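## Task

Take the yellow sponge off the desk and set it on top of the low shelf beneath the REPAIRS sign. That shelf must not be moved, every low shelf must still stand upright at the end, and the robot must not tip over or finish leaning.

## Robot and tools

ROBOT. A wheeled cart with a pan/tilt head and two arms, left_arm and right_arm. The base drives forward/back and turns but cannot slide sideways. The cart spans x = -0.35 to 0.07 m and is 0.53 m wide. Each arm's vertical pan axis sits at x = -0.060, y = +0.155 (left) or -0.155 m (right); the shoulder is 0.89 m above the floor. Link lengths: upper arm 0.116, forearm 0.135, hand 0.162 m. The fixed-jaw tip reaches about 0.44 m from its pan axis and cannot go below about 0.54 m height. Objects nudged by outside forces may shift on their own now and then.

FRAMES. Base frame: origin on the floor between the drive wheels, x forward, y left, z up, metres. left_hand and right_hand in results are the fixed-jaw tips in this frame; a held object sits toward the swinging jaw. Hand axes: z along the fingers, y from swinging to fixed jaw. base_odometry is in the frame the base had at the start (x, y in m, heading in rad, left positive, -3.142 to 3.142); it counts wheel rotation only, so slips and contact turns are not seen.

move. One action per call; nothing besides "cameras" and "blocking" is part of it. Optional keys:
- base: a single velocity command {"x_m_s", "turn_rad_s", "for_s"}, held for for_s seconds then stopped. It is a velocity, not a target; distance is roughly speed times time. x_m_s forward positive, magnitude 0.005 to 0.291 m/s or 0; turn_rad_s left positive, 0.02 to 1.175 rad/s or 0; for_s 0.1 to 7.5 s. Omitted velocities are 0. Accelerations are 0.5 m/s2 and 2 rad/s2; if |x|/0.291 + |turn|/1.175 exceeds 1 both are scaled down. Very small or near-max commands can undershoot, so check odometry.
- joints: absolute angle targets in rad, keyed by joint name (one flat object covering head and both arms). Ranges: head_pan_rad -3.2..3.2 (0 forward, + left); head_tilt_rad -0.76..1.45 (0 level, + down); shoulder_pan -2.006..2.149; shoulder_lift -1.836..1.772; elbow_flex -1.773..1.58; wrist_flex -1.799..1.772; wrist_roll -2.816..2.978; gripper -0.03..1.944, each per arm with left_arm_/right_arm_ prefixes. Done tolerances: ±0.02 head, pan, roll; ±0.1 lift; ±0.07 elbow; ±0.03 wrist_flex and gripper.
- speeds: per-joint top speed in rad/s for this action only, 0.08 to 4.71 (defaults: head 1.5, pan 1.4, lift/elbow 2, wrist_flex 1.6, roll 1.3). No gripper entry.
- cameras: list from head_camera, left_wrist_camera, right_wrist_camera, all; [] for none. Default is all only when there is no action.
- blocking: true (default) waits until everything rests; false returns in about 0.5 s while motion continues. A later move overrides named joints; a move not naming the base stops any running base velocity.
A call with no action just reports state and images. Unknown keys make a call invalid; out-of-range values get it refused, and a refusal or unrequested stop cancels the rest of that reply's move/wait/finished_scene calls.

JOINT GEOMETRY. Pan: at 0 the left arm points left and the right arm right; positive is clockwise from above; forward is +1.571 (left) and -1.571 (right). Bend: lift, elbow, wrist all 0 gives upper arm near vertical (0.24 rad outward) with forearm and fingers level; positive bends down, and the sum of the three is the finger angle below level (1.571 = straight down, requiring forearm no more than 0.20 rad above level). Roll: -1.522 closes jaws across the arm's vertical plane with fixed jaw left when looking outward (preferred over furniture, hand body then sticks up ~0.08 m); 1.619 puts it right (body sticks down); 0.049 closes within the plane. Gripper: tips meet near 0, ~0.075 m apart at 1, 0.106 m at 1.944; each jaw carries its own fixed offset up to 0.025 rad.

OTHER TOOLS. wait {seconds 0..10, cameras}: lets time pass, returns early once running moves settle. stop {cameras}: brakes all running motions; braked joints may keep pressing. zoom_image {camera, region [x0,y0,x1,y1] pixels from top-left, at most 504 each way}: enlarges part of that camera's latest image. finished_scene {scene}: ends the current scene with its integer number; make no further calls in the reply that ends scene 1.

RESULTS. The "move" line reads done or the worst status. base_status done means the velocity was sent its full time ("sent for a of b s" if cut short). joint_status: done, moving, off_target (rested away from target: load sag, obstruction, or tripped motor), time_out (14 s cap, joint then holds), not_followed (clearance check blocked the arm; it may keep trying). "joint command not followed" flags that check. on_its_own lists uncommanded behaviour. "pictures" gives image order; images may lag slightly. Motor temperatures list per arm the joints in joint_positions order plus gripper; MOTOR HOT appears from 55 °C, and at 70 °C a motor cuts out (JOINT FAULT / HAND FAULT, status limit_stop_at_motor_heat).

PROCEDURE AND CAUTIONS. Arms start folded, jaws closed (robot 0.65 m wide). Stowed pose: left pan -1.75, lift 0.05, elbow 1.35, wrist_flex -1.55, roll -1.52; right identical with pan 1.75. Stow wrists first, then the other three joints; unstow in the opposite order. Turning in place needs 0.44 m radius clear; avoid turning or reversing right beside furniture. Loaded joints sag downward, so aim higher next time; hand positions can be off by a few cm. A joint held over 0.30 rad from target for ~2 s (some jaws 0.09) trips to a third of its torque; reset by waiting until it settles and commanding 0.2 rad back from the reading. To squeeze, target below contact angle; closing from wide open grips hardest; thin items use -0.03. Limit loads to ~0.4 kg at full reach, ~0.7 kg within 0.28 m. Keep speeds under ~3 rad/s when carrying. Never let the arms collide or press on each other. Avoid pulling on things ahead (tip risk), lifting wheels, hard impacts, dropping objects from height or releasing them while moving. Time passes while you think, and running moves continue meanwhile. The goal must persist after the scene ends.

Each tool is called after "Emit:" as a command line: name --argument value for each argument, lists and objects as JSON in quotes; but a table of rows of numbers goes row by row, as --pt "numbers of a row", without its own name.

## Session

Emit:
move --joints '{"head_pan_rad": 0.0, "head_tilt_rad": 0.15}' --speeds '{"head_pan_rad": 4, "head_tilt_rad": 4}' --cameras '["head_camera", "right_wrist_camera", "left_wrist_camera"]'

Emit:
move --joints '{"head_pan_rad": -0.85}' --speeds '{"head_pan_rad": 3}' --cameras '["head_camera"]'

Emit:
move --joints '{"head_pan_rad": -1.7}' --speeds '{"head_pan_rad": 3}' --cameras '["head_camera"]'

Emit:
move --joints '{"head_pan_rad": -2.55}' --speeds '{"head_pan_rad": 3}' --cameras '["head_camera"]'

Emit:
move --joints '{"head_pan_rad": 2.55}' --speeds '{"head_pan_rad": 4.5}' --cameras '["head_camera"]'

Emit:
move --joints '{"head_pan_rad": 1.7}' --speeds '{"head_pan_rad": 3}' --cameras '["head_camera"]'

Emit:
move --joints '{"head_pan_rad": 0.85}' --speeds '{"head_pan_rad": 3}' --cameras '["head_camera"]'

Scene clock: 0.67 s.
Motor temperatures (°C): left_arm=[29 29 28 29 29 27] | right_arm=[29 27 26 27 29 29]
move: done
base_odometry: x=+0.000 y=+0.000 heading=+0.000
base_status: not commanded
joint_positions: head_pan_rad=+0.000 head_tilt_rad=+0.141 left_arm_shoulder_pan_rad=+0.000 left_arm_shoulder_lift_rad=-1.704 left_arm_elbow_flex_rad=+1.478 left_arm_wrist_flex_rad=+0.984 left_arm_wrist_roll_rad=-0.001 left_arm_gripper_rad=+0.000 right_arm_shoulder_pan_rad=+0.001 right_arm_shoulder_lift_rad=-1.670 right_arm_elbow_flex_rad=+1.496 right_arm_wrist_flex_rad=+1.032 right_arm_wrist_roll_rad=+0.000 right_arm_gripper_rad=+0.000
joint_status: all done
left_hand: x=-0.0600 y=+0.3116 z=+0.8261 quat_wxyz=(+0.395, -0.918, +0.023, +0.010) (m; base frame)
right_hand: x=-0.0602 y=-0.3015 z=+0.8125 quat_wxyz=(+0.008, +0.023, +0.937, -0.348) (m; base frame)
pictures: head_camera, left_wrist_camera, right_wrist_camera
Images, in order (width x height): head_camera 644x476, left_wrist_camera 644x476, right_wrist_camera 644x476.

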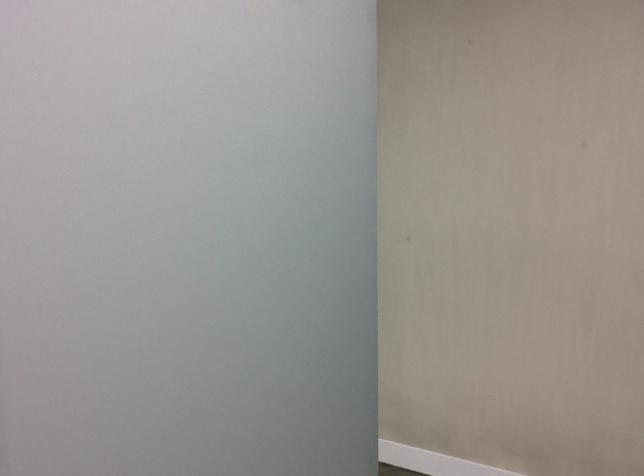

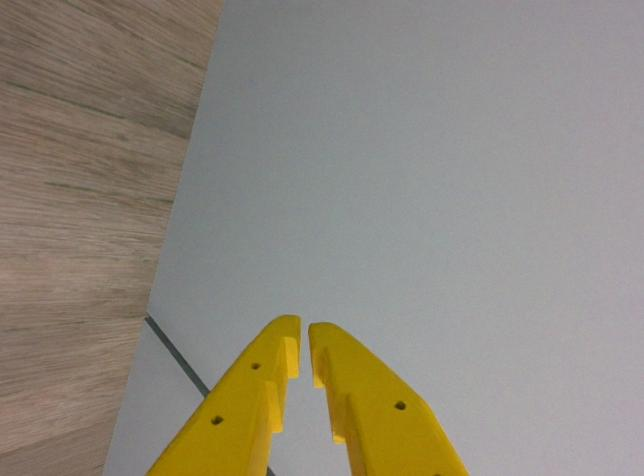

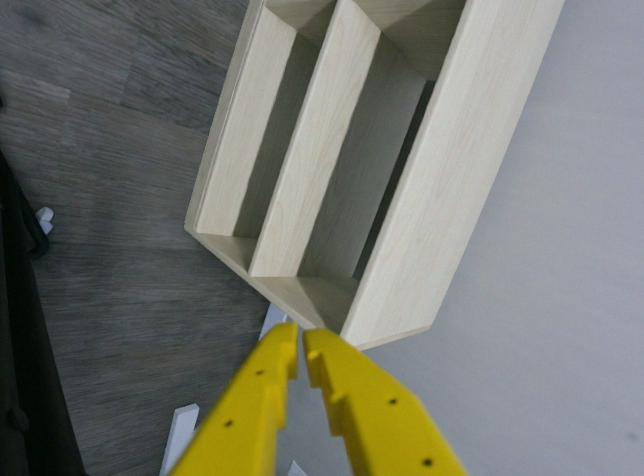

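Scene clock: 1.63 s.
move: done
base_odometry: x=+0.000 y=+0.000 heading=+0.000
base_status: not commanded
joint_positions: head_pan_rad=-0.841 head_tilt_rad=+0.141 left_arm_shoulder_pan_rad=+0.000 left_arm_shoulder_lift_rad=-1.704 left_arm_elbow_flex_rad=+1.478 left_arm_wrist_flex_rad=+0.984 left_arm_wrist_roll_rad=-0.001 left_arm_gripper_rad=+0.000 right_arm_shoulder_pan_rad=+0.001 right_arm_shoulder_lift_rad=-1.670 right_arm_elbow_flex_rad=+1.496 right_arm_wrist_flex_rad=+1.032 right_arm_wrist_roll_rad=+0.000 right_arm_gripper_rad=+0.000
joint_status: all done
left_hand: x=-0.0600 y=+0.3116 z=+0.8261 quat_wxyz=(+0.395, -0.918, +0.023, +0.010) (m; base frame)
right_hand: x=-0.0602 y=-0.3015 z=+0.8125 quat_wxyz=(+0.008, +0.023, +0.937, -0.348) (m; base frame)
pictures: head_camera
Images, in order (width x height): head_camera 644x476.

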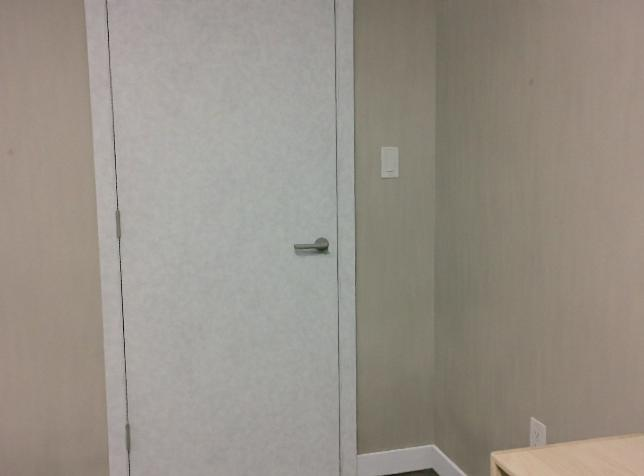

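Scene clock: 2.60 s.
move: done
base_odometry: x=+0.000 y=+0.000 heading=+0.000
base_status: not commanded
joint_positions: head_pan_rad=-1.690 head_tilt_rad=+0.141 left_arm_shoulder_pan_rad=+0.000 left_arm_shoulder_lift_rad=-1.704 left_arm_elbow_flex_rad=+1.478 left_arm_wrist_flex_rad=+0.984 left_arm_wrist_roll_rad=-0.001 left_arm_gripper_rad=+0.000 right_arm_shoulder_pan_rad=+0.001 right_arm_shoulder_lift_rad=-1.670 right_arm_elbow_flex_rad=+1.496 right_arm_wrist_flex_rad=+1.032 right_arm_wrist_roll_rad=+0.000 right_arm_gripper_rad=+0.000
joint_status: all done
left_hand: x=-0.0600 y=+0.3116 z=+0.8261 quat_wxyz=(+0.395, -0.918, +0.023, +0.010) (m; base frame)
right_hand: x=-0.0602 y=-0.3015 z=+0.8125 quat_wxyz=(+0.008, +0.023, +0.937, -0.348) (m; base frame)
pictures: head_camera
Images, in order (width x height): head_camera 644x476.

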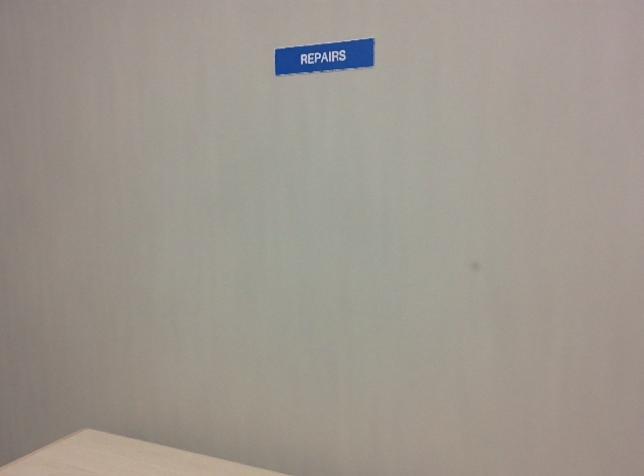

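Scene clock: 3.57 s.
move: done
base_odometry: x=+0.000 y=+0.000 heading=+0.000
base_status: not commanded
joint_positions: head_pan_rad=-2.540 head_tilt_rad=+0.141 left_arm_shoulder_pan_rad=+0.000 left_arm_shoulder_lift_rad=-1.704 left_arm_elbow_flex_rad=+1.478 left_arm_wrist_flex_rad=+0.984 left_arm_wrist_roll_rad=-0.001 left_arm_gripper_rad=+0.000 right_arm_shoulder_pan_rad=+0.001 right_arm_shoulder_lift_rad=-1.670 right_arm_elbow_flex_rad=+1.496 right_arm_wrist_flex_rad=+1.032 right_arm_wrist_roll_rad=+0.000 right_arm_gripper_rad=+0.000
joint_status: all done
left_hand: x=-0.0600 y=+0.3116 z=+0.8261 quat_wxyz=(+0.395, -0.918, +0.023, +0.010) (m; base frame)
right_hand: x=-0.0602 y=-0.3015 z=+0.8125 quat_wxyz=(+0.008, +0.023, +0.937, -0.348) (m; base frame)
pictures: head_camera
Images, in order (width x height): head_camera 644x476.

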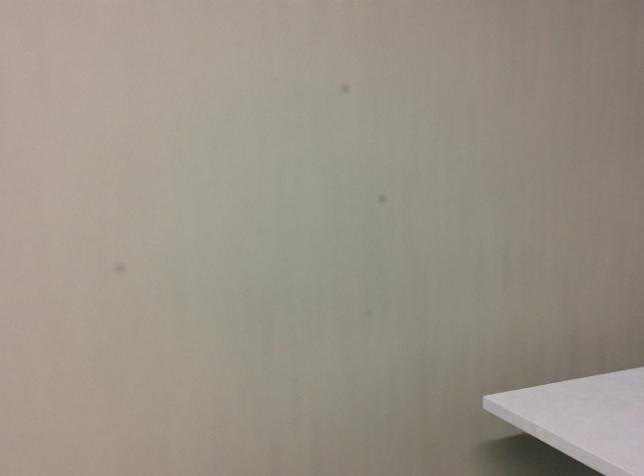

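Scene clock: 5.43 s.
move: done
base_odometry: x=+0.000 y=+0.000 heading=+0.000
base_status: not commanded
joint_positions: head_pan_rad=+2.539 head_tilt_rad=+0.142 left_arm_shoulder_pan_rad=+0.000 left_arm_shoulder_lift_rad=-1.704 left_arm_elbow_flex_rad=+1.478 left_arm_wrist_flex_rad=+0.984 left_arm_wrist_roll_rad=-0.001 left_arm_gripper_rad=+0.000 right_arm_shoulder_pan_rad=+0.001 right_arm_shoulder_lift_rad=-1.670 right_arm_elbow_flex_rad=+1.496 right_arm_wrist_flex_rad=+1.032 right_arm_wrist_roll_rad=+0.000 right_arm_gripper_rad=+0.000
joint_status: all done
left_hand: x=-0.0600 y=+0.3116 z=+0.8261 quat_wxyz=(+0.395, -0.918, +0.023, +0.010) (m; base frame)
right_hand: x=-0.0602 y=-0.3015 z=+0.8125 quat_wxyz=(+0.008, +0.023, +0.937, -0.348) (m; base frame)
pictures: head_camera
Images, in order (width x height): head_camera 644x476.

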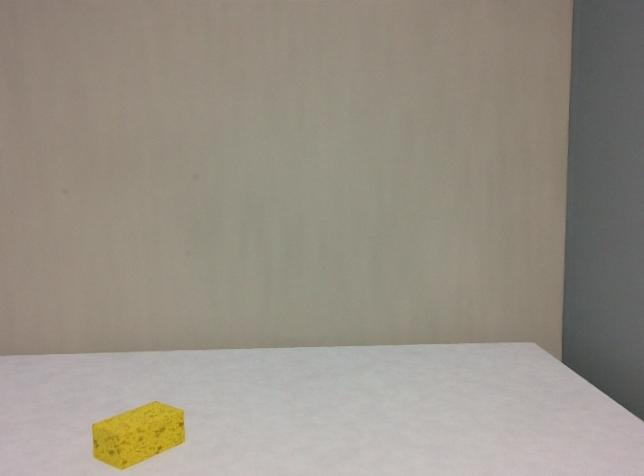

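Scene clock: 6.40 s.
move: done
base_odometry: x=+0.000 y=+0.000 heading=+0.000
base_status: not commanded
joint_positions: head_pan_rad=+1.709 head_tilt_rad=+0.142 left_arm_shoulder_pan_rad=+0.000 left_arm_shoulder_lift_rad=-1.704 left_arm_elbow_flex_rad=+1.478 left_arm_wrist_flex_rad=+0.984 left_arm_wrist_roll_rad=-0.001 left_arm_gripper_rad=+0.000 right_arm_shoulder_pan_rad=+0.001 right_arm_shoulder_lift_rad=-1.670 right_arm_elbow_flex_rad=+1.496 right_arm_wrist_flex_rad=+1.032 right_arm_wrist_roll_rad=+0.000 right_arm_gripper_rad=+0.000
joint_status: all done
left_hand: x=-0.0600 y=+0.3116 z=+0.8261 quat_wxyz=(+0.395, -0.918, +0.023, +0.010) (m; base frame)
right_hand: x=-0.0602 y=-0.3015 z=+0.8125 quat_wxyz=(+0.008, +0.023, +0.937, -0.348) (m; base frame)
pictures: head_camera
Images, in order (width x height): head_camera 644x476.

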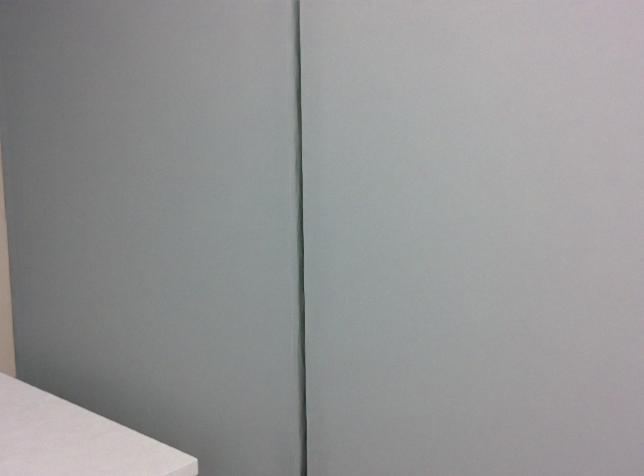

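Scene clock: 7.37 s.
move: done
base_odometry: x=+0.000 y=+0.000 heading=+0.000
base_status: not commanded
joint_positions: head_pan_rad=+0.859 head_tilt_rad=+0.142 left_arm_shoulder_pan_rad=+0.000 left_arm_shoulder_lift_rad=-1.704 left_arm_elbow_flex_rad=+1.478 left_arm_wrist_flex_rad=+0.984 left_arm_wrist_roll_rad=-0.001 left_arm_gripper_rad=+0.000 right_arm_shoulder_pan_rad=+0.001 right_arm_shoulder_lift_rad=-1.670 right_arm_elbow_flex_rad=+1.496 right_arm_wrist_flex_rad=+1.032 right_arm_wrist_roll_rad=+0.000 right_arm_gripper_rad=+0.000
joint_status: all done
left_hand: x=-0.0600 y=+0.3116 z=+0.8261 quat_wxyz=(+0.395, -0.918, +0.023, +0.010) (m; base frame)
right_hand: x=-0.0602 y=-0.3015 z=+0.8125 quat_wxyz=(+0.008, +0.023, +0.937, -0.348) (m; base frame)
pictures: head_camera
Images, in order (width x height): head_camera 644x476.

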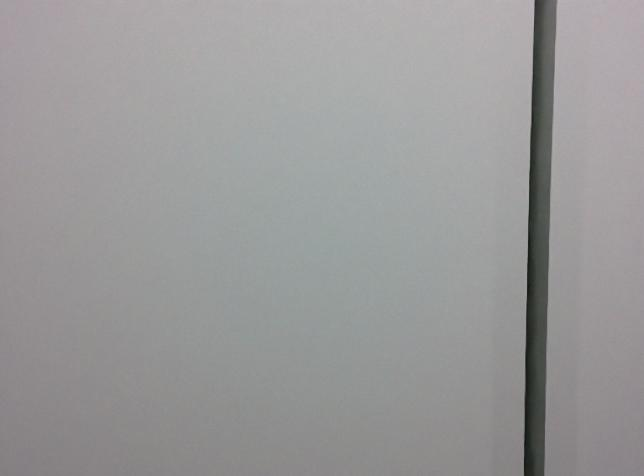

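Emit:
move --base '{"turn_rad_s": -0.8, "for_s": 3.37}' --joints '{"right_arm_shoulder_lift_rad": -0.3, "right_arm_elbow_flex_rad": 0.3, "right_arm_wrist_flex_rad": 0.3, "head_pan_rad": 0.0, "head_tilt_rad": 0.8}'

Emit:
move --base '{"x_m_s": 0.2, "for_s": 2.15}' --joints '{"right_arm_shoulder_pan_rad": -1.571, "right_arm_wrist_roll_rad": -2.2, "right_arm_gripper_rad": 1.2}' --cameras '["head_camera"]'

Emit:
move --base '{"turn_rad_s": -0.6, "for_s": 1.6}' --cameras '["head_camera", "right_wrist_camera"]'

Scene clock: 137.23 s.
move: done
base_odometry: x=-0.001 y=+0.000 heading=-2.693
base_status: done (sent for 3.37 of 3.37 s)
joint_positions: head_pan_rad=+0.009 head_tilt_rad=+0.794 left_arm_shoulder_pan_rad=+0.003 left_arm_shoulder_lift_rad=-1.704 left_arm_elbow_flex_rad=+1.478 left_arm_wrist_flex_rad=+0.984 left_arm_wrist_roll_rad=-0.001 left_arm_gripper_rad=+0.000 right_arm_shoulder_pan_rad=+0.003 right_arm_shoulder_lift_rad=-0.295 right_arm_elbow_flex_rad=+0.347 right_arm_wrist_flex_rad=+0.314 right_arm_wrist_roll_rad=+0.000 right_arm_gripper_rad=+0.000
joint_status: all done
left_hand: x=-0.0595 y=+0.3116 z=+0.8261 quat_wxyz=(+0.395, -0.918, +0.024, +0.009) (m; base frame)
right_hand: x=-0.0608 y=-0.4615 z=+0.9432 quat_wxyz=(+0.013, +0.021, +0.824, -0.566) (m; base frame)
pictures: none

Scene clock: 140.40 s.
move: done
base_odometry: x=-0.392 y=-0.187 heading=-2.694
base_status: done (sent for 2.17 of 2.17 s)
joint_positions: head_pan_rad=+0.009 head_tilt_rad=+0.794 left_arm_shoulder_pan_rad=-0.004 left_arm_shoulder_lift_rad=-1.704 left_arm_elbow_flex_rad=+1.478 left_arm_wrist_flex_rad=+0.984 left_arm_wrist_roll_rad=-0.001 left_arm_gripper_rad=+0.000 right_arm_shoulder_pan_rad=-1.565 right_arm_shoulder_lift_rad=-0.295 right_arm_elbow_flex_rad=+0.345 right_arm_wrist_flex_rad=+0.314 right_arm_wrist_roll_rad=-2.192 right_arm_gripper_rad=+1.192
joint_status: all done
left_hand: x=-0.0607 y=+0.3116 z=+0.8261 quat_wxyz=(+0.395, -0.918, +0.021, +0.011) (m; base frame)
right_hand: x=+0.2511 y=-0.1506 z=+0.9554 quat_wxyz=(+0.536, +0.273, +0.777, +0.185) (m; base frame)
pictures: head_camera
Images, in order (width x height): head_camera 644x476.

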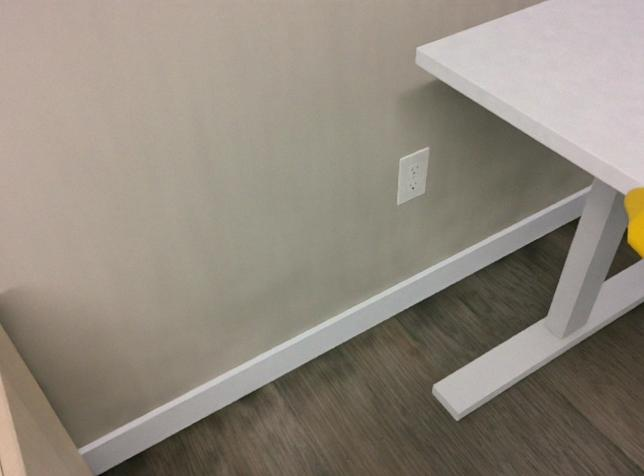

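Scene clock: 142.67 s.
move: done
base_odometry: x=-0.392 y=-0.187 heading=+2.630
base_status: done (sent for 1.6 of 1.6 s)
joint_positions: head_pan_rad=+0.009 head_tilt_rad=+0.794 left_arm_shoulder_pan_rad=+0.003 left_arm_shoulder_lift_rad=-1.704 left_arm_elbow_flex_rad=+1.478 left_arm_wrist_flex_rad=+0.984 left_arm_wrist_roll_rad=-0.001 left_arm_gripper_rad=+0.000 right_arm_shoulder_pan_rad=-1.565 right_arm_shoulder_lift_rad=-0.295 right_arm_elbow_flex_rad=+0.345 right_arm_wrist_flex_rad=+0.314 right_arm_wrist_roll_rad=-2.192 right_arm_gripper_rad=+1.192
joint_status: not commanded
left_hand: x=-0.0595 y=+0.3116 z=+0.8261 quat_wxyz=(+0.395, -0.918, +0.024, +0.009) (m; base frame)
right_hand: x=+0.2511 y=-0.1506 z=+0.9554 quat_wxyz=(+0.536, +0.273, +0.777, +0.185) (m; base frame)
pictures: head_camera, right_wrist_camera
Images, in order (width x height): head_camera 644x476, right_wrist_camera 644x476.

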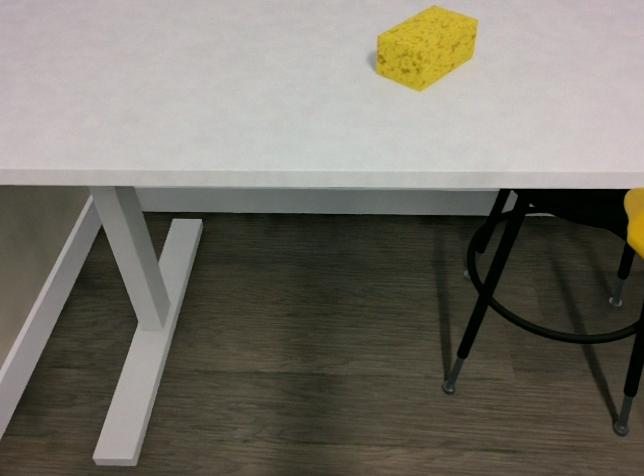

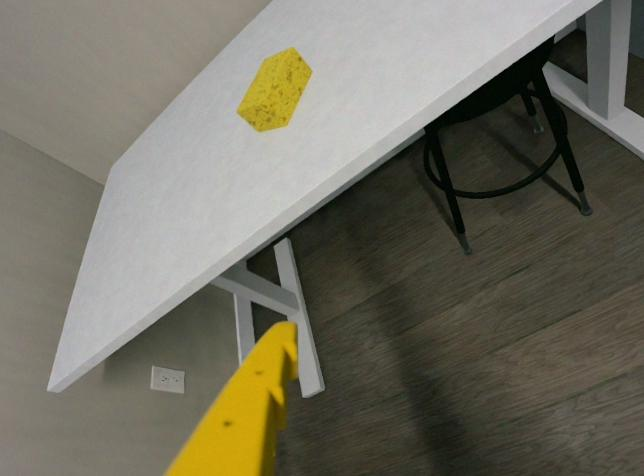

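Emit:
move --base '{"turn_rad_s": -0.2, "for_s": 0.2}' --joints '{"right_arm_shoulder_pan_rad": 0.0, "right_arm_wrist_roll_rad": 0.0, "right_arm_gripper_rad": 0.0, "left_arm_shoulder_lift_rad": -0.3, "left_arm_elbow_flex_rad": 0.3, "left_arm_wrist_flex_rad": 0.3}'

Emit:
move --base '{"x_m_s": 0.15, "for_s": 2.33}' --joints '{"right_arm_shoulder_lift_rad": -1.67, "right_arm_elbow_flex_rad": 1.496, "right_arm_wrist_flex_rad": 1.032, "left_arm_shoulder_pan_rad": 2.05, "left_arm_wrist_roll_rad": -1.522, "left_arm_gripper_rad": 1.2}'

Emit:
move --joints '{"left_arm_shoulder_lift_rad": 0.328, "left_arm_elbow_flex_rad": -0.638, "left_arm_wrist_flex_rad": 0.96}' --speeds '{"left_arm_shoulder_lift_rad": 0.7, "left_arm_elbow_flex_rad": 1.0, "left_arm_wrist_flex_rad": 0.8}' --cameras '["head_camera", "left_wrist_camera"]'

Scene clock: 201.57 s.
move: done
base_odometry: x=-0.392 y=-0.187 heading=+2.588
base_status: done (sent for 0.2 of 0.2 s)
joint_positions: head_pan_rad=+0.009 head_tilt_rad=+0.794 left_arm_shoulder_pan_rad=+0.002 left_arm_shoulder_lift_rad=-0.297 left_arm_elbow_flex_rad=+0.340 left_arm_wrist_flex_rad=+0.315 left_arm_wrist_roll_rad=-0.001 left_arm_gripper_rad=+0.000 right_arm_shoulder_pan_rad=-0.008 right_arm_shoulder_lift_rad=-0.295 right_arm_elbow_flex_rad=+0.345 right_arm_wrist_flex_rad=+0.314 right_arm_wrist_roll_rad=-0.011 right_arm_gripper_rad=+0.008
joint_status: all done
left_hand: x=-0.0595 y=+0.4618 z=+0.9457 quat_wxyz=(+0.570, -0.821, +0.021, +0.014) (m; base frame)
right_hand: x=-0.0574 y=-0.4616 z=+0.9436 quat_wxyz=(+0.019, +0.021, +0.823, -0.567) (m; base frame)
pictures: none

Scene clock: 204.73 s.
move: done
base_odometry: x=-0.690 y=-0.002 heading=+2.588
base_status: done (sent for 2.33 of 2.33 s)
joint_positions: head_pan_rad=+0.009 head_tilt_rad=+0.794 left_arm_shoulder_pan_rad=+2.045 left_arm_shoulder_lift_rad=-0.297 left_arm_elbow_flex_rad=+0.340 left_arm_wrist_flex_rad=+0.315 left_arm_wrist_roll_rad=-1.526 left_arm_gripper_rad=+1.192 right_arm_shoulder_pan_rad=-0.007 right_arm_shoulder_lift_rad=-1.659 right_arm_elbow_flex_rad=+1.499 right_arm_wrist_flex_rad=+1.029 right_arm_wrist_roll_rad=-0.011 right_arm_gripper_rad=+0.008
joint_status: all done
left_hand: x=+0.2189 y=+0.0205 z=+0.9530 quat_wxyz=(+0.554, +0.194, +0.798, -0.133) (m; base frame)
right_hand: x=-0.0590 y=-0.3007 z=+0.8109 quat_wxyz=(+0.011, +0.025, +0.939, -0.343) (m; base frame)
pictures: none

Scene clock: 206.37 s.
move: done
base_odometry: x=-0.690 y=-0.002 heading=+2.588
base_status: not commanded
joint_positions: head_pan_rad=+0.009 head_tilt_rad=+0.794 left_arm_shoulder_pan_rad=+2.045 left_arm_shoulder_lift_rad=+0.336 left_arm_elbow_flex_rad=-0.602 left_arm_wrist_flex_rad=+0.958 left_arm_wrist_roll_rad=-1.526 left_arm_gripper_rad=+1.192 right_arm_shoulder_pan_rad=-0.007 right_arm_shoulder_lift_rad=-1.659 right_arm_elbow_flex_rad=+1.499 right_arm_wrist_flex_rad=+1.029 right_arm_wrist_roll_rad=-0.011 right_arm_gripper_rad=+0.008
joint_status: all done
left_hand: x=+0.2516 y=+0.0038 z=+0.9289 quat_wxyz=(+0.414, +0.214, +0.879, -0.099) (m; base frame)
right_hand: x=-0.0590 y=-0.3007 z=+0.8109 quat_wxyz=(+0.011, +0.025, +0.939, -0.343) (m; base frame)
pictures: head_camera, left_wrist_camera
Images, in order (width x height): head_camera 644x476, left_wrist_camera 644x476.

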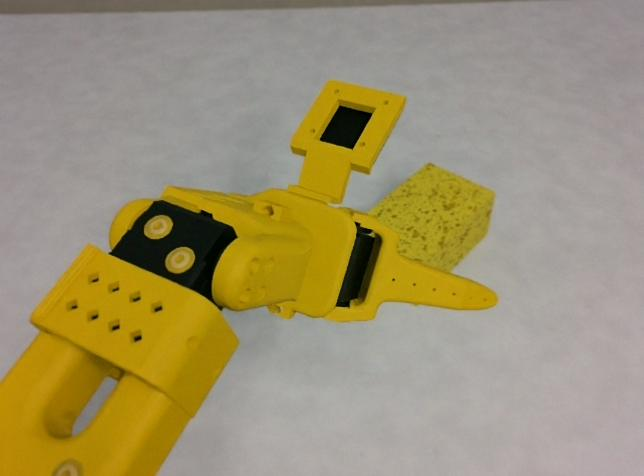

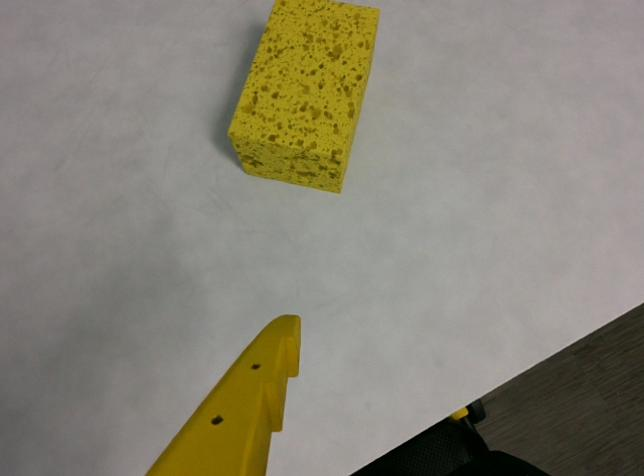

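Emit:
move --base '{"turn_rad_s": 0.5, "for_s": 0.7}'

Emit:
move --base '{"x_m_s": -0.2, "for_s": 1.75}'

Emit:
move --base '{"turn_rad_s": -0.5, "for_s": 0.8}' --joints '{"left_arm_shoulder_pan_rad": 1.72, "left_arm_wrist_roll_rad": -1.86, "left_arm_gripper_rad": 1.4, "left_arm_shoulder_lift_rad": 0.474, "left_arm_elbow_flex_rad": -0.66, "left_arm_wrist_flex_rad": 1.058}'

Emit:
move --base '{"x_m_s": 0.2, "for_s": 2.0}' --cameras '["head_camera", "left_wrist_camera"]'

Scene clock: 287.13 s.
move: done
base_odometry: x=-0.689 y=-0.003 heading=+2.940
base_status: done (sent for 0.7 of 0.7 s)
joint_positions: head_pan_rad=+0.009 head_tilt_rad=+0.794 left_arm_shoulder_pan_rad=+2.043 left_arm_shoulder_lift_rad=+0.336 left_arm_elbow_flex_rad=-0.602 left_arm_wrist_flex_rad=+0.958 left_arm_wrist_roll_rad=-1.526 left_arm_gripper_rad=+1.192 right_arm_shoulder_pan_rad=-0.005 right_arm_shoulder_lift_rad=-1.659 right_arm_elbow_flex_rad=+1.499 right_arm_wrist_flex_rad=+1.029 right_arm_wrist_roll_rad=-0.011 right_arm_gripper_rad=+0.008
joint_status: not commanded
left_hand: x=+0.2518 y=+0.0042 z=+0.9289 quat_wxyz=(+0.414, +0.213, +0.879, -0.099) (m; base frame)
right_hand: x=-0.0592 y=-0.3007 z=+0.8109 quat_wxyz=(+0.011, +0.025, +0.939, -0.343) (m; base frame)
pictures: none

Scene clock: 290.07 s.
move: done
base_odometry: x=-0.343 y=-0.073 heading=+2.942
base_status: done (sent for 1.77 of 1.77 s)
joint_positions: head_pan_rad=+0.009 head_tilt_rad=+0.795 left_arm_shoulder_pan_rad=+2.053 left_arm_shoulder_lift_rad=+0.338 left_arm_elbow_flex_rad=-0.602 left_arm_wrist_flex_rad=+0.958 left_arm_wrist_roll_rad=-1.526 left_arm_gripper_rad=+1.192 right_arm_shoulder_pan_rad=-0.004 right_arm_shoulder_lift_rad=-1.659 right_arm_elbow_flex_rad=+1.499 right_arm_wrist_flex_rad=+1.029 right_arm_wrist_roll_rad=-0.011 right_arm_gripper_rad=+0.008
joint_status: not commanded
left_hand: x=+0.2505 y=+0.0014 z=+0.9284 quat_wxyz=(+0.413, +0.217, +0.879, -0.101) (m; base frame)
right_hand: x=-0.0594 y=-0.3007 z=+0.8109 quat_wxyz=(+0.011, +0.026, +0.939, -0.343) (m; base frame)
pictures: none

Scene clock: 291.57 s.
move: done
base_odometry: x=-0.343 y=-0.073 heading=+2.540
base_status: done (sent for 0.8 of 0.8 s)
joint_positions: head_pan_rad=+0.009 head_tilt_rad=+0.795 left_arm_shoulder_pan_rad=+1.724 left_arm_shoulder_lift_rad=+0.485 left_arm_elbow_flex_rad=-0.625 left_arm_wrist_flex_rad=+1.056 left_arm_wrist_roll_rad=-1.855 left_arm_gripper_rad=+1.393 right_arm_shoulder_pan_rad=-0.002 right_arm_shoulder_lift_rad=-1.659 right_arm_elbow_flex_rad=+1.499 right_arm_wrist_flex_rad=+1.029 right_arm_wrist_roll_rad=-0.011 right_arm_gripper_rad=+0.008
joint_status: all done
left_hand: x=+0.2773 y=+0.1102 z=+0.8786 quat_wxyz=(+0.320, +0.228, +0.919, +0.029) (m; base frame)
right_hand: x=-0.0596 y=-0.3007 z=+0.8109 quat_wxyz=(+0.011, +0.027, +0.939, -0.343) (m; base frame)
pictures: none

Scene clock: 294.57 s.
move: done
base_odometry: x=-0.673 y=+0.155 heading=+2.538
base_status: done (sent for 2 of 2 s)
joint_positions: head_pan_rad=+0.009 head_tilt_rad=+0.795 left_arm_shoulder_pan_rad=+1.724 left_arm_shoulder_lift_rad=+0.485 left_arm_elbow_flex_rad=-0.625 left_arm_wrist_flex_rad=+1.056 left_arm_wrist_roll_rad=-1.855 left_arm_gripper_rad=+1.393 right_arm_shoulder_pan_rad=-0.004 right_arm_shoulder_lift_rad=-1.659 right_arm_elbow_flex_rad=+1.499 right_arm_wrist_flex_rad=+1.029 right_arm_wrist_roll_rad=-0.011 right_arm_gripper_rad=+0.008
joint_status: not commanded
left_hand: x=+0.2773 y=+0.1102 z=+0.8786 quat_wxyz=(+0.320, +0.228, +0.919, +0.029) (m; base frame)
right_hand: x=-0.0594 y=-0.3007 z=+0.8109 quat_wxyz=(+0.011, +0.026, +0.939, -0.343) (m; base frame)
pictures: head_camera, left_wrist_camera
Images, in order (width x height): head_camera 644x476, left_wrist_camera 644x476.

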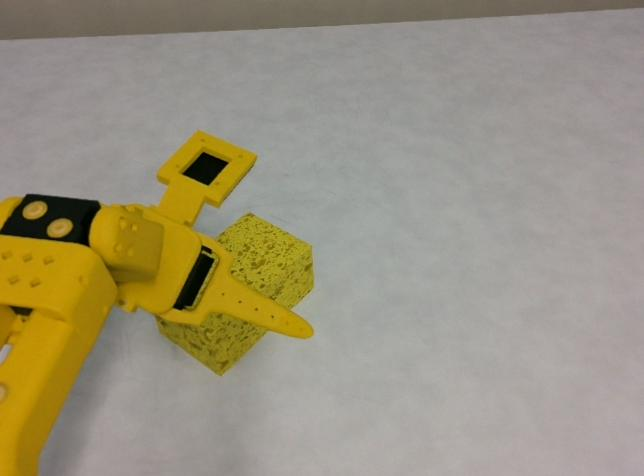

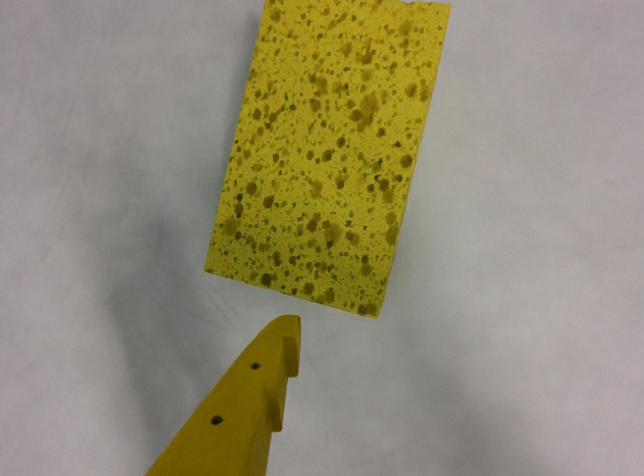

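Emit:
move --joints '{"left_arm_shoulder_pan_rad": 1.646, "left_arm_shoulder_lift_rad": 0.889, "left_arm_elbow_flex_rad": -1.14, "left_arm_wrist_flex_rad": 0.973}' --speeds '{"left_arm_shoulder_lift_rad": 0.6, "left_arm_elbow_flex_rad": 0.8, "left_arm_wrist_flex_rad": 0.5}' --cameras '["head_camera", "left_wrist_camera"]'

Scene clock: 334.73 s.
move: done
base_odometry: x=-0.673 y=+0.155 heading=+2.538
base_status: not commanded
joint_positions: head_pan_rad=+0.009 head_tilt_rad=+0.795 left_arm_shoulder_pan_rad=+1.649 left_arm_shoulder_lift_rad=+0.906 left_arm_elbow_flex_rad=-1.104 left_arm_wrist_flex_rad=+0.984 left_arm_wrist_roll_rad=-1.855 left_arm_gripper_rad=+1.393 right_arm_shoulder_pan_rad=-0.004 right_arm_shoulder_lift_rad=-1.659 right_arm_elbow_flex_rad=+1.499 right_arm_wrist_flex_rad=+1.029 right_arm_wrist_roll_rad=-0.011 right_arm_gripper_rad=+0.008
joint_status: all done
left_hand: x=+0.3221 y=+0.1324 z=+0.8613 quat_wxyz=(+0.380, +0.189, +0.904, +0.049) (m; base frame)
right_hand: x=-0.0594 y=-0.3007 z=+0.8109 quat_wxyz=(+0.011, +0.026, +0.939, -0.343) (m; base frame)
pictures: head_camera, left_wrist_camera
Images, in order (width x height): head_camera 644x476, left_wrist_camera 644x476.

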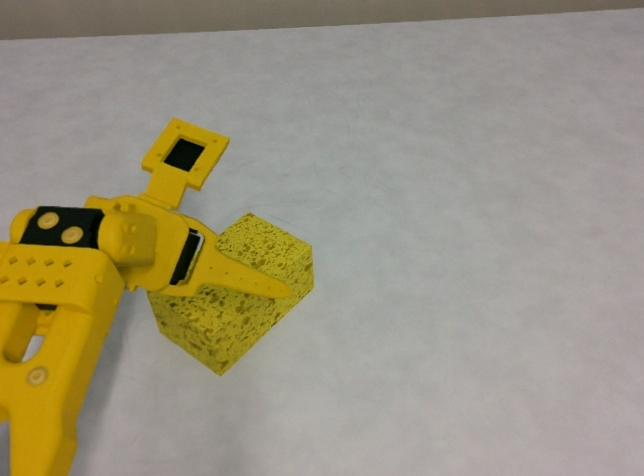

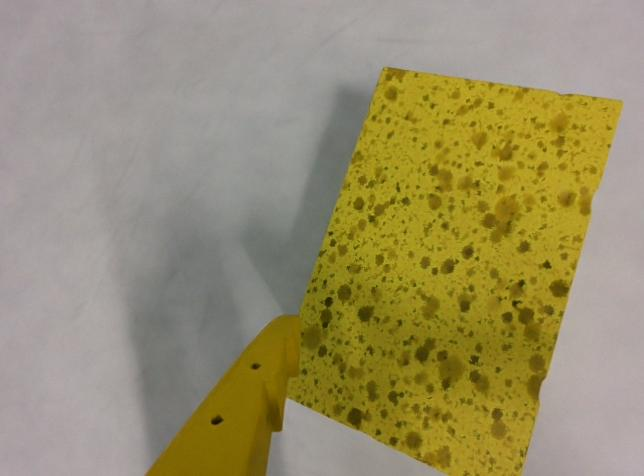

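Emit:
move --joints '{"left_arm_shoulder_pan_rad": 1.618}'

Emit:
move --joints '{"left_arm_shoulder_lift_rad": 0.972, "left_arm_elbow_flex_rad": -0.757, "left_arm_wrist_flex_rad": 0.355}' --speeds '{"left_arm_shoulder_lift_rad": 0.1, "left_arm_elbow_flex_rad": 0.3, "left_arm_wrist_flex_rad": 0.53}' --cameras '["head_camera", "left_wrist_camera"]'

Scene clock: 357.23 s.
move: done
base_odometry: x=-0.673 y=+0.155 heading=+2.538
base_status: not commanded
joint_positions: head_pan_rad=+0.009 head_tilt_rad=+0.795 left_arm_shoulder_pan_rad=+1.620 left_arm_shoulder_lift_rad=+0.906 left_arm_elbow_flex_rad=-1.104 left_arm_wrist_flex_rad=+0.984 left_arm_wrist_roll_rad=-1.855 left_arm_gripper_rad=+1.393 right_arm_shoulder_pan_rad=-0.004 right_arm_shoulder_lift_rad=-1.659 right_arm_elbow_flex_rad=+1.499 right_arm_wrist_flex_rad=+1.029 right_arm_wrist_roll_rad=-0.011 right_arm_gripper_rad=+0.008
joint_status: all done
left_hand: x=+0.3226 y=+0.1435 z=+0.8613 quat_wxyz=(+0.379, +0.176, +0.907, +0.054) (m; base frame)
right_hand: x=-0.0594 y=-0.3007 z=+0.8109 quat_wxyz=(+0.011, +0.026, +0.939, -0.343) (m; base frame)
pictures: none

Scene clock: 359.00 s.
move: done
base_odometry: x=-0.673 y=+0.155 heading=+2.538
base_status: not commanded
joint_positions: head_pan_rad=+0.009 head_tilt_rad=+0.795 left_arm_shoulder_pan_rad=+1.620 left_arm_shoulder_lift_rad=+0.990 left_arm_elbow_flex_rad=-0.753 left_arm_wrist_flex_rad=+0.369 left_arm_wrist_roll_rad=-1.855 left_arm_gripper_rad=+1.393 right_arm_shoulder_pan_rad=-0.004 right_arm_shoulder_lift_rad=-1.659 right_arm_elbow_flex_rad=+1.499 right_arm_wrist_flex_rad=+1.029 right_arm_wrist_roll_rad=-0.011 right_arm_gripper_rad=+0.008
joint_status: all done
left_hand: x=+0.3454 y=+0.1424 z=+0.8162 quat_wxyz=(+0.459, +0.168, +0.870, +0.066) (m; base frame)
right_hand: x=-0.0594 y=-0.3007 z=+0.8109 quat_wxyz=(+0.011, +0.026, +0.939, -0.343) (m; base frame)
pictures: head_camera, left_wrist_camera
Images, in order (width x height): head_camera 644x476, left_wrist_camera 644x476.

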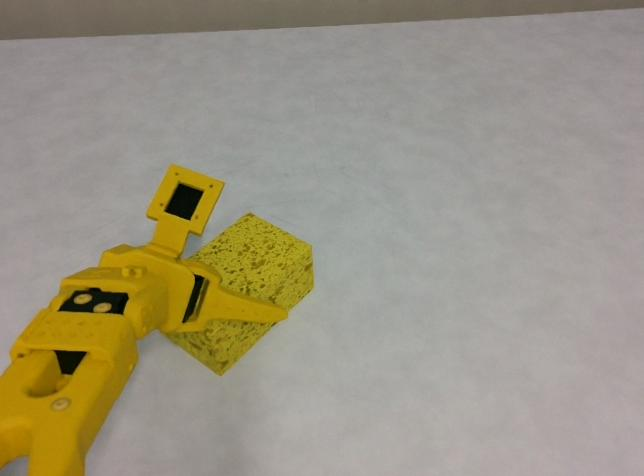

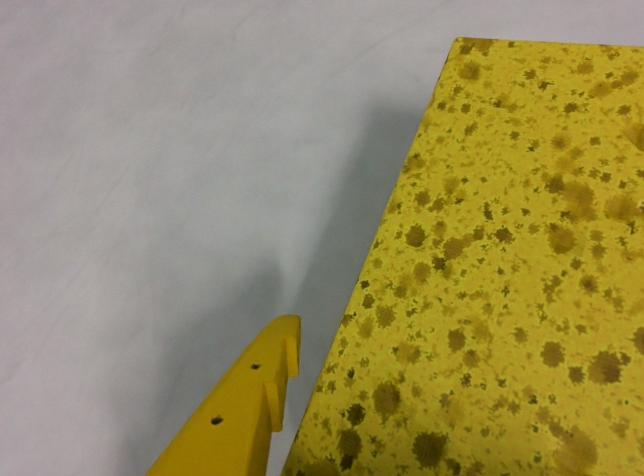

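Emit:
move --joints '{"left_arm_gripper_rad": 0.7}' --cameras '["head_camera", "left_wrist_camera"]'

Scene clock: 367.00 s.
move: off_target
base_odometry: x=-0.673 y=+0.155 heading=+2.538
base_status: not commanded
joint_positions: head_pan_rad=+0.009 head_tilt_rad=+0.795 left_arm_shoulder_pan_rad=+1.625 left_arm_shoulder_lift_rad=+0.990 left_arm_elbow_flex_rad=-0.753 left_arm_wrist_flex_rad=+0.364 left_arm_wrist_roll_rad=-1.855 left_arm_gripper_rad=+0.922 right_arm_shoulder_pan_rad=-0.004 right_arm_shoulder_lift_rad=-1.659 right_arm_elbow_flex_rad=+1.499 right_arm_wrist_flex_rad=+1.029 right_arm_wrist_roll_rad=-0.011 right_arm_gripper_rad=+0.008
joint_status: left_arm_gripper_rad off_target (ended at +0.922, target +0.700)
left_hand: x=+0.3457 y=+0.1405 z=+0.8168 quat_wxyz=(+0.461, +0.170, +0.868, +0.065) (m; base frame)
right_hand: x=-0.0594 y=-0.3007 z=+0.8109 quat_wxyz=(+0.011, +0.026, +0.939, -0.343) (m; base frame)
pictures: head_camera, left_wrist_camera
Images, in order (width x height): head_camera 644x476, left_wrist_camera 644x476.

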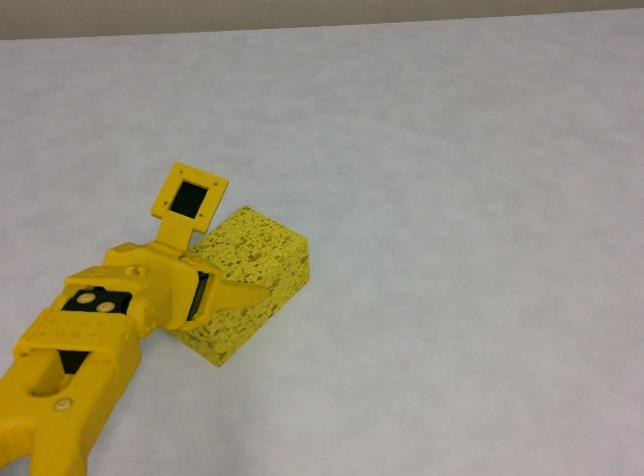

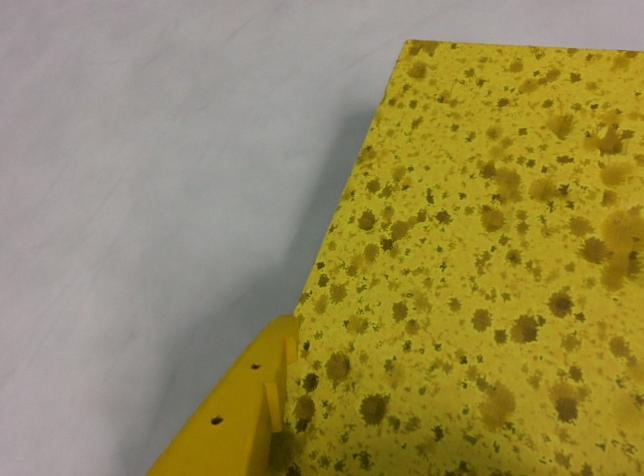

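Emit:
move --joints '{"left_arm_gripper_rad": 0.65, "left_arm_shoulder_lift_rad": 0.85}' --speeds '{"left_arm_shoulder_lift_rad": 0.2}' --cameras '["head_camera", "left_wrist_camera"]'

Scene clock: 377.83 s.
move: done
base_odometry: x=-0.673 y=+0.155 heading=+2.538
base_status: not commanded
joint_positions: head_pan_rad=+0.009 head_tilt_rad=+0.795 left_arm_shoulder_pan_rad=+1.623 left_arm_shoulder_lift_rad=+0.924 left_arm_elbow_flex_rad=-0.753 left_arm_wrist_flex_rad=+0.364 left_arm_wrist_roll_rad=-1.865 left_arm_gripper_rad=+0.657 right_arm_shoulder_pan_rad=-0.004 right_arm_shoulder_lift_rad=-1.659 right_arm_elbow_flex_rad=+1.499 right_arm_wrist_flex_rad=+1.029 right_arm_wrist_roll_rad=-0.011 right_arm_gripper_rad=+0.008
joint_status: all done
left_hand: x=+0.3501 y=+0.1409 z=+0.8418 quat_wxyz=(+0.490, +0.170, +0.852, +0.072) (m; base frame)
right_hand: x=-0.0594 y=-0.3007 z=+0.8109 quat_wxyz=(+0.011, +0.026, +0.939, -0.343) (m; base frame)
pictures: head_camera, left_wrist_camera
Images, in order (width x height): head_camera 644x476, left_wrist_camera 644x476.

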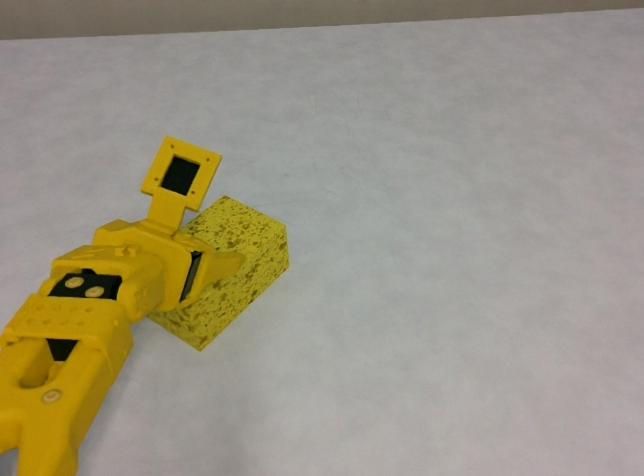

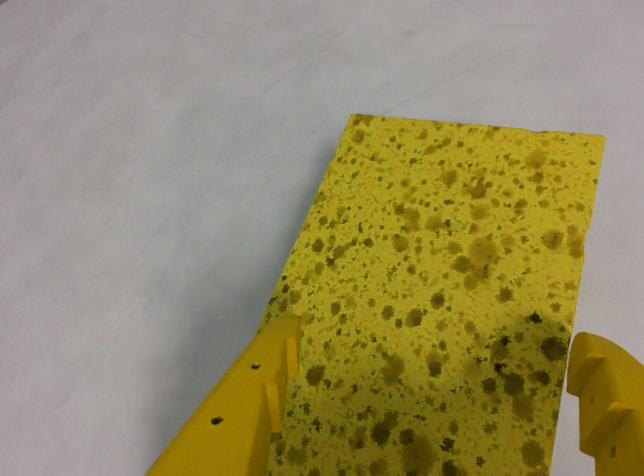

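Emit:
move --joints '{"left_arm_gripper_rad": 1.5, "left_arm_shoulder_lift_rad": 0.88, "left_arm_elbow_flex_rad": -0.85, "left_arm_wrist_flex_rad": 0.43, "head_tilt_rad": 1.2}' --speeds '{"left_arm_shoulder_lift_rad": 0.4, "left_arm_elbow_flex_rad": 0.5, "left_arm_wrist_flex_rad": 0.4}'

Emit:
move --joints '{"left_arm_shoulder_pan_rad": 1.56}' --speeds '{"left_arm_shoulder_pan_rad": 0.5}' --cameras '["head_camera", "left_wrist_camera"]'

Scene clock: 414.03 s.
move: done
base_odometry: x=-0.673 y=+0.155 heading=+2.538
base_status: not commanded
joint_positions: head_pan_rad=+0.009 head_tilt_rad=+1.194 left_arm_shoulder_pan_rad=+1.623 left_arm_shoulder_lift_rad=+0.924 left_arm_elbow_flex_rad=-0.812 left_arm_wrist_flex_rad=+0.427 left_arm_wrist_roll_rad=-1.865 left_arm_gripper_rad=+1.493 right_arm_shoulder_pan_rad=-0.004 right_arm_shoulder_lift_rad=-1.659 right_arm_elbow_flex_rad=+1.499 right_arm_wrist_flex_rad=+1.029 right_arm_wrist_roll_rad=-0.011 right_arm_gripper_rad=+0.008
joint_status: all done
left_hand: x=+0.3506 y=+0.1409 z=+0.8494 quat_wxyz=(+0.488, +0.171, +0.853, +0.071) (m; base frame)
right_hand: x=-0.0594 y=-0.3007 z=+0.8109 quat_wxyz=(+0.011, +0.026, +0.939, -0.343) (m; base frame)
pictures: none

Scene clock: 415.00 s.
move: done
base_odometry: x=-0.673 y=+0.155 heading=+2.538
base_status: not commanded
joint_positions: head_pan_rad=+0.009 head_tilt_rad=+1.194 left_arm_shoulder_pan_rad=+1.559 left_arm_shoulder_lift_rad=+0.924 left_arm_elbow_flex_rad=-0.812 left_arm_wrist_flex_rad=+0.427 left_arm_wrist_roll_rad=-1.865 left_arm_gripper_rad=+1.493 right_arm_shoulder_pan_rad=-0.004 right_arm_shoulder_lift_rad=-1.659 right_arm_elbow_flex_rad=+1.499 right_arm_wrist_flex_rad=+1.029 right_arm_wrist_roll_rad=-0.011 right_arm_gripper_rad=+0.008
joint_status: all done
left_hand: x=+0.3507 y=+0.1673 z=+0.8494 quat_wxyz=(+0.486, +0.143, +0.858, +0.087) (m; base frame)
right_hand: x=-0.0594 y=-0.3007 z=+0.8109 quat_wxyz=(+0.011, +0.026, +0.939, -0.343) (m; base frame)
pictures: head_camera, left_wrist_camera
Images, in order (width x height): head_camera 644x476, left_wrist_camera 644x476.

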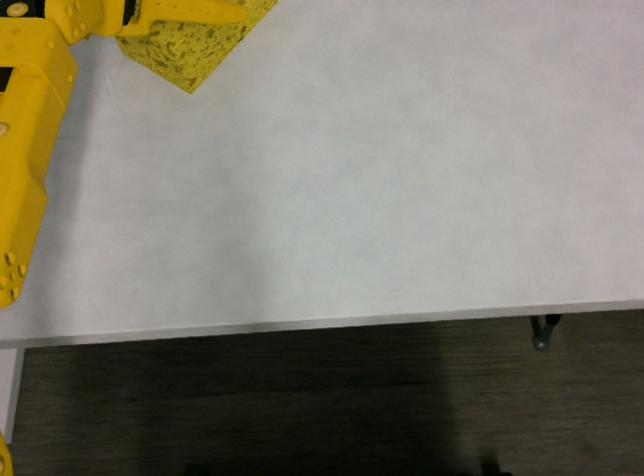

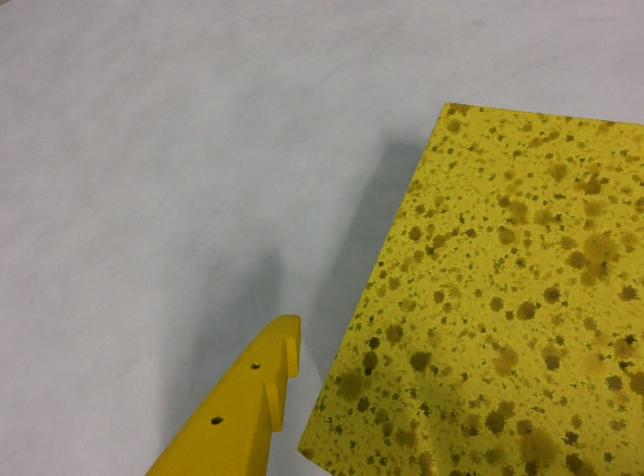

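Emit:
move --base '{"x_m_s": 0.05, "for_s": 0.5}' --joints '{"left_arm_shoulder_pan_rad": 1.59}'

Emit:
move --joints '{"left_arm_shoulder_lift_rad": 1.12, "left_arm_elbow_flex_rad": -0.78, "left_arm_wrist_flex_rad": 0.14}' --speeds '{"left_arm_shoulder_lift_rad": 0.2, "left_arm_elbow_flex_rad": 0.1, "left_arm_wrist_flex_rad": 0.29}' --cameras '["head_camera", "left_wrist_camera"]'

Scene clock: 435.20 s.
move: done
base_odometry: x=-0.693 y=+0.169 heading=+2.538
base_status: done (sent for 0.5 of 0.5 s)
joint_positions: head_pan_rad=+0.009 head_tilt_rad=+1.194 left_arm_shoulder_pan_rad=+1.585 left_arm_shoulder_lift_rad=+0.924 left_arm_elbow_flex_rad=-0.812 left_arm_wrist_flex_rad=+0.427 left_arm_wrist_roll_rad=-1.865 left_arm_gripper_rad=+1.493 right_arm_shoulder_pan_rad=+0.000 right_arm_shoulder_lift_rad=-1.659 right_arm_elbow_flex_rad=+1.499 right_arm_wrist_flex_rad=+1.029 right_arm_wrist_roll_rad=-0.011 right_arm_gripper_rad=+0.008
joint_status: all done
left_hand: x=+0.3509 y=+0.1566 z=+0.8494 quat_wxyz=(+0.487, +0.154, +0.856, +0.081) (m; base frame)
right_hand: x=-0.0599 y=-0.3007 z=+0.8109 quat_wxyz=(+0.010, +0.028, +0.939, -0.343) (m; base frame)
pictures: none

Scene clock: 436.77 s.
move: done
base_odometry: x=-0.693 y=+0.169 heading=+2.539
base_status: not commanded
joint_positions: head_pan_rad=+0.009 head_tilt_rad=+1.194 left_arm_shoulder_pan_rad=+1.585 left_arm_shoulder_lift_rad=+1.093 left_arm_elbow_flex_rad=-0.785 left_arm_wrist_flex_rad=+0.135 left_arm_wrist_roll_rad=-1.855 left_arm_gripper_rad=+1.494 right_arm_shoulder_pan_rad=+0.000 right_arm_shoulder_lift_rad=-1.659 right_arm_elbow_flex_rad=+1.499 right_arm_wrist_flex_rad=+1.029 right_arm_wrist_roll_rad=-0.011 right_arm_gripper_rad=+0.008
joint_status: all done
left_hand: x=+0.3595 y=+0.1565 z=+0.8183 quat_wxyz=(+0.528, +0.146, +0.833, +0.085) (m; base frame)
right_hand: x=-0.0599 y=-0.3007 z=+0.8109 quat_wxyz=(+0.010, +0.028, +0.939, -0.343) (m; base frame)
pictures: head_camera, left_wrist_camera
Images, in order (width x height): head_camera 644x476, left_wrist_camera 644x476.

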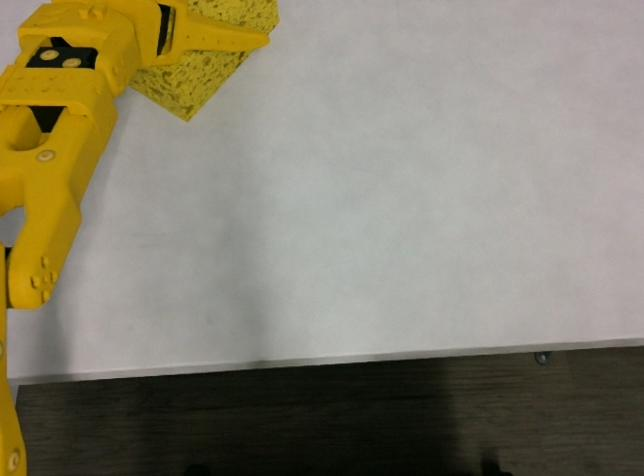

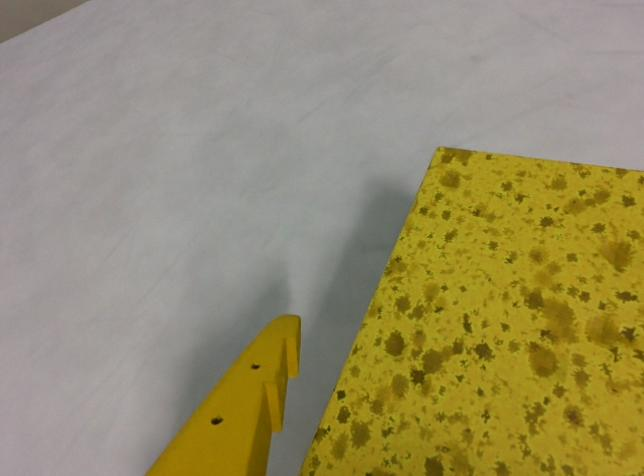

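Emit:
move --joints '{"left_arm_shoulder_lift_rad": 1.18}' --speeds '{"left_arm_shoulder_lift_rad": 0.15}' --cameras '["left_wrist_camera"]'

Scene clock: 445.70 s.
move: done
base_odometry: x=-0.693 y=+0.169 heading=+2.539
base_status: not commanded
joint_positions: head_pan_rad=+0.009 head_tilt_rad=+1.194 left_arm_shoulder_pan_rad=+1.585 left_arm_shoulder_lift_rad=+1.102 left_arm_elbow_flex_rad=-0.789 left_arm_wrist_flex_rad=+0.135 left_arm_wrist_roll_rad=-1.855 left_arm_gripper_rad=+1.494 right_arm_shoulder_pan_rad=+0.000 right_arm_shoulder_lift_rad=-1.659 right_arm_elbow_flex_rad=+1.499 right_arm_wrist_flex_rad=+1.029 right_arm_wrist_roll_rad=-0.011 right_arm_gripper_rad=+0.008
joint_status: all done
left_hand: x=+0.3592 y=+0.1565 z=+0.8160 quat_wxyz=(+0.526, +0.146, +0.834, +0.085) (m; base frame)
right_hand: x=-0.0599 y=-0.3007 z=+0.8109 quat_wxyz=(+0.010, +0.028, +0.939, -0.343) (m; base frame)
pictures: left_wrist_camera
Images, in order (width x height): left_wrist_camera 644x476.

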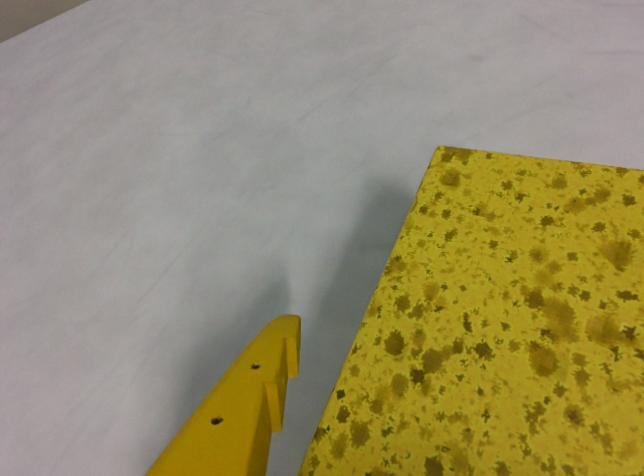

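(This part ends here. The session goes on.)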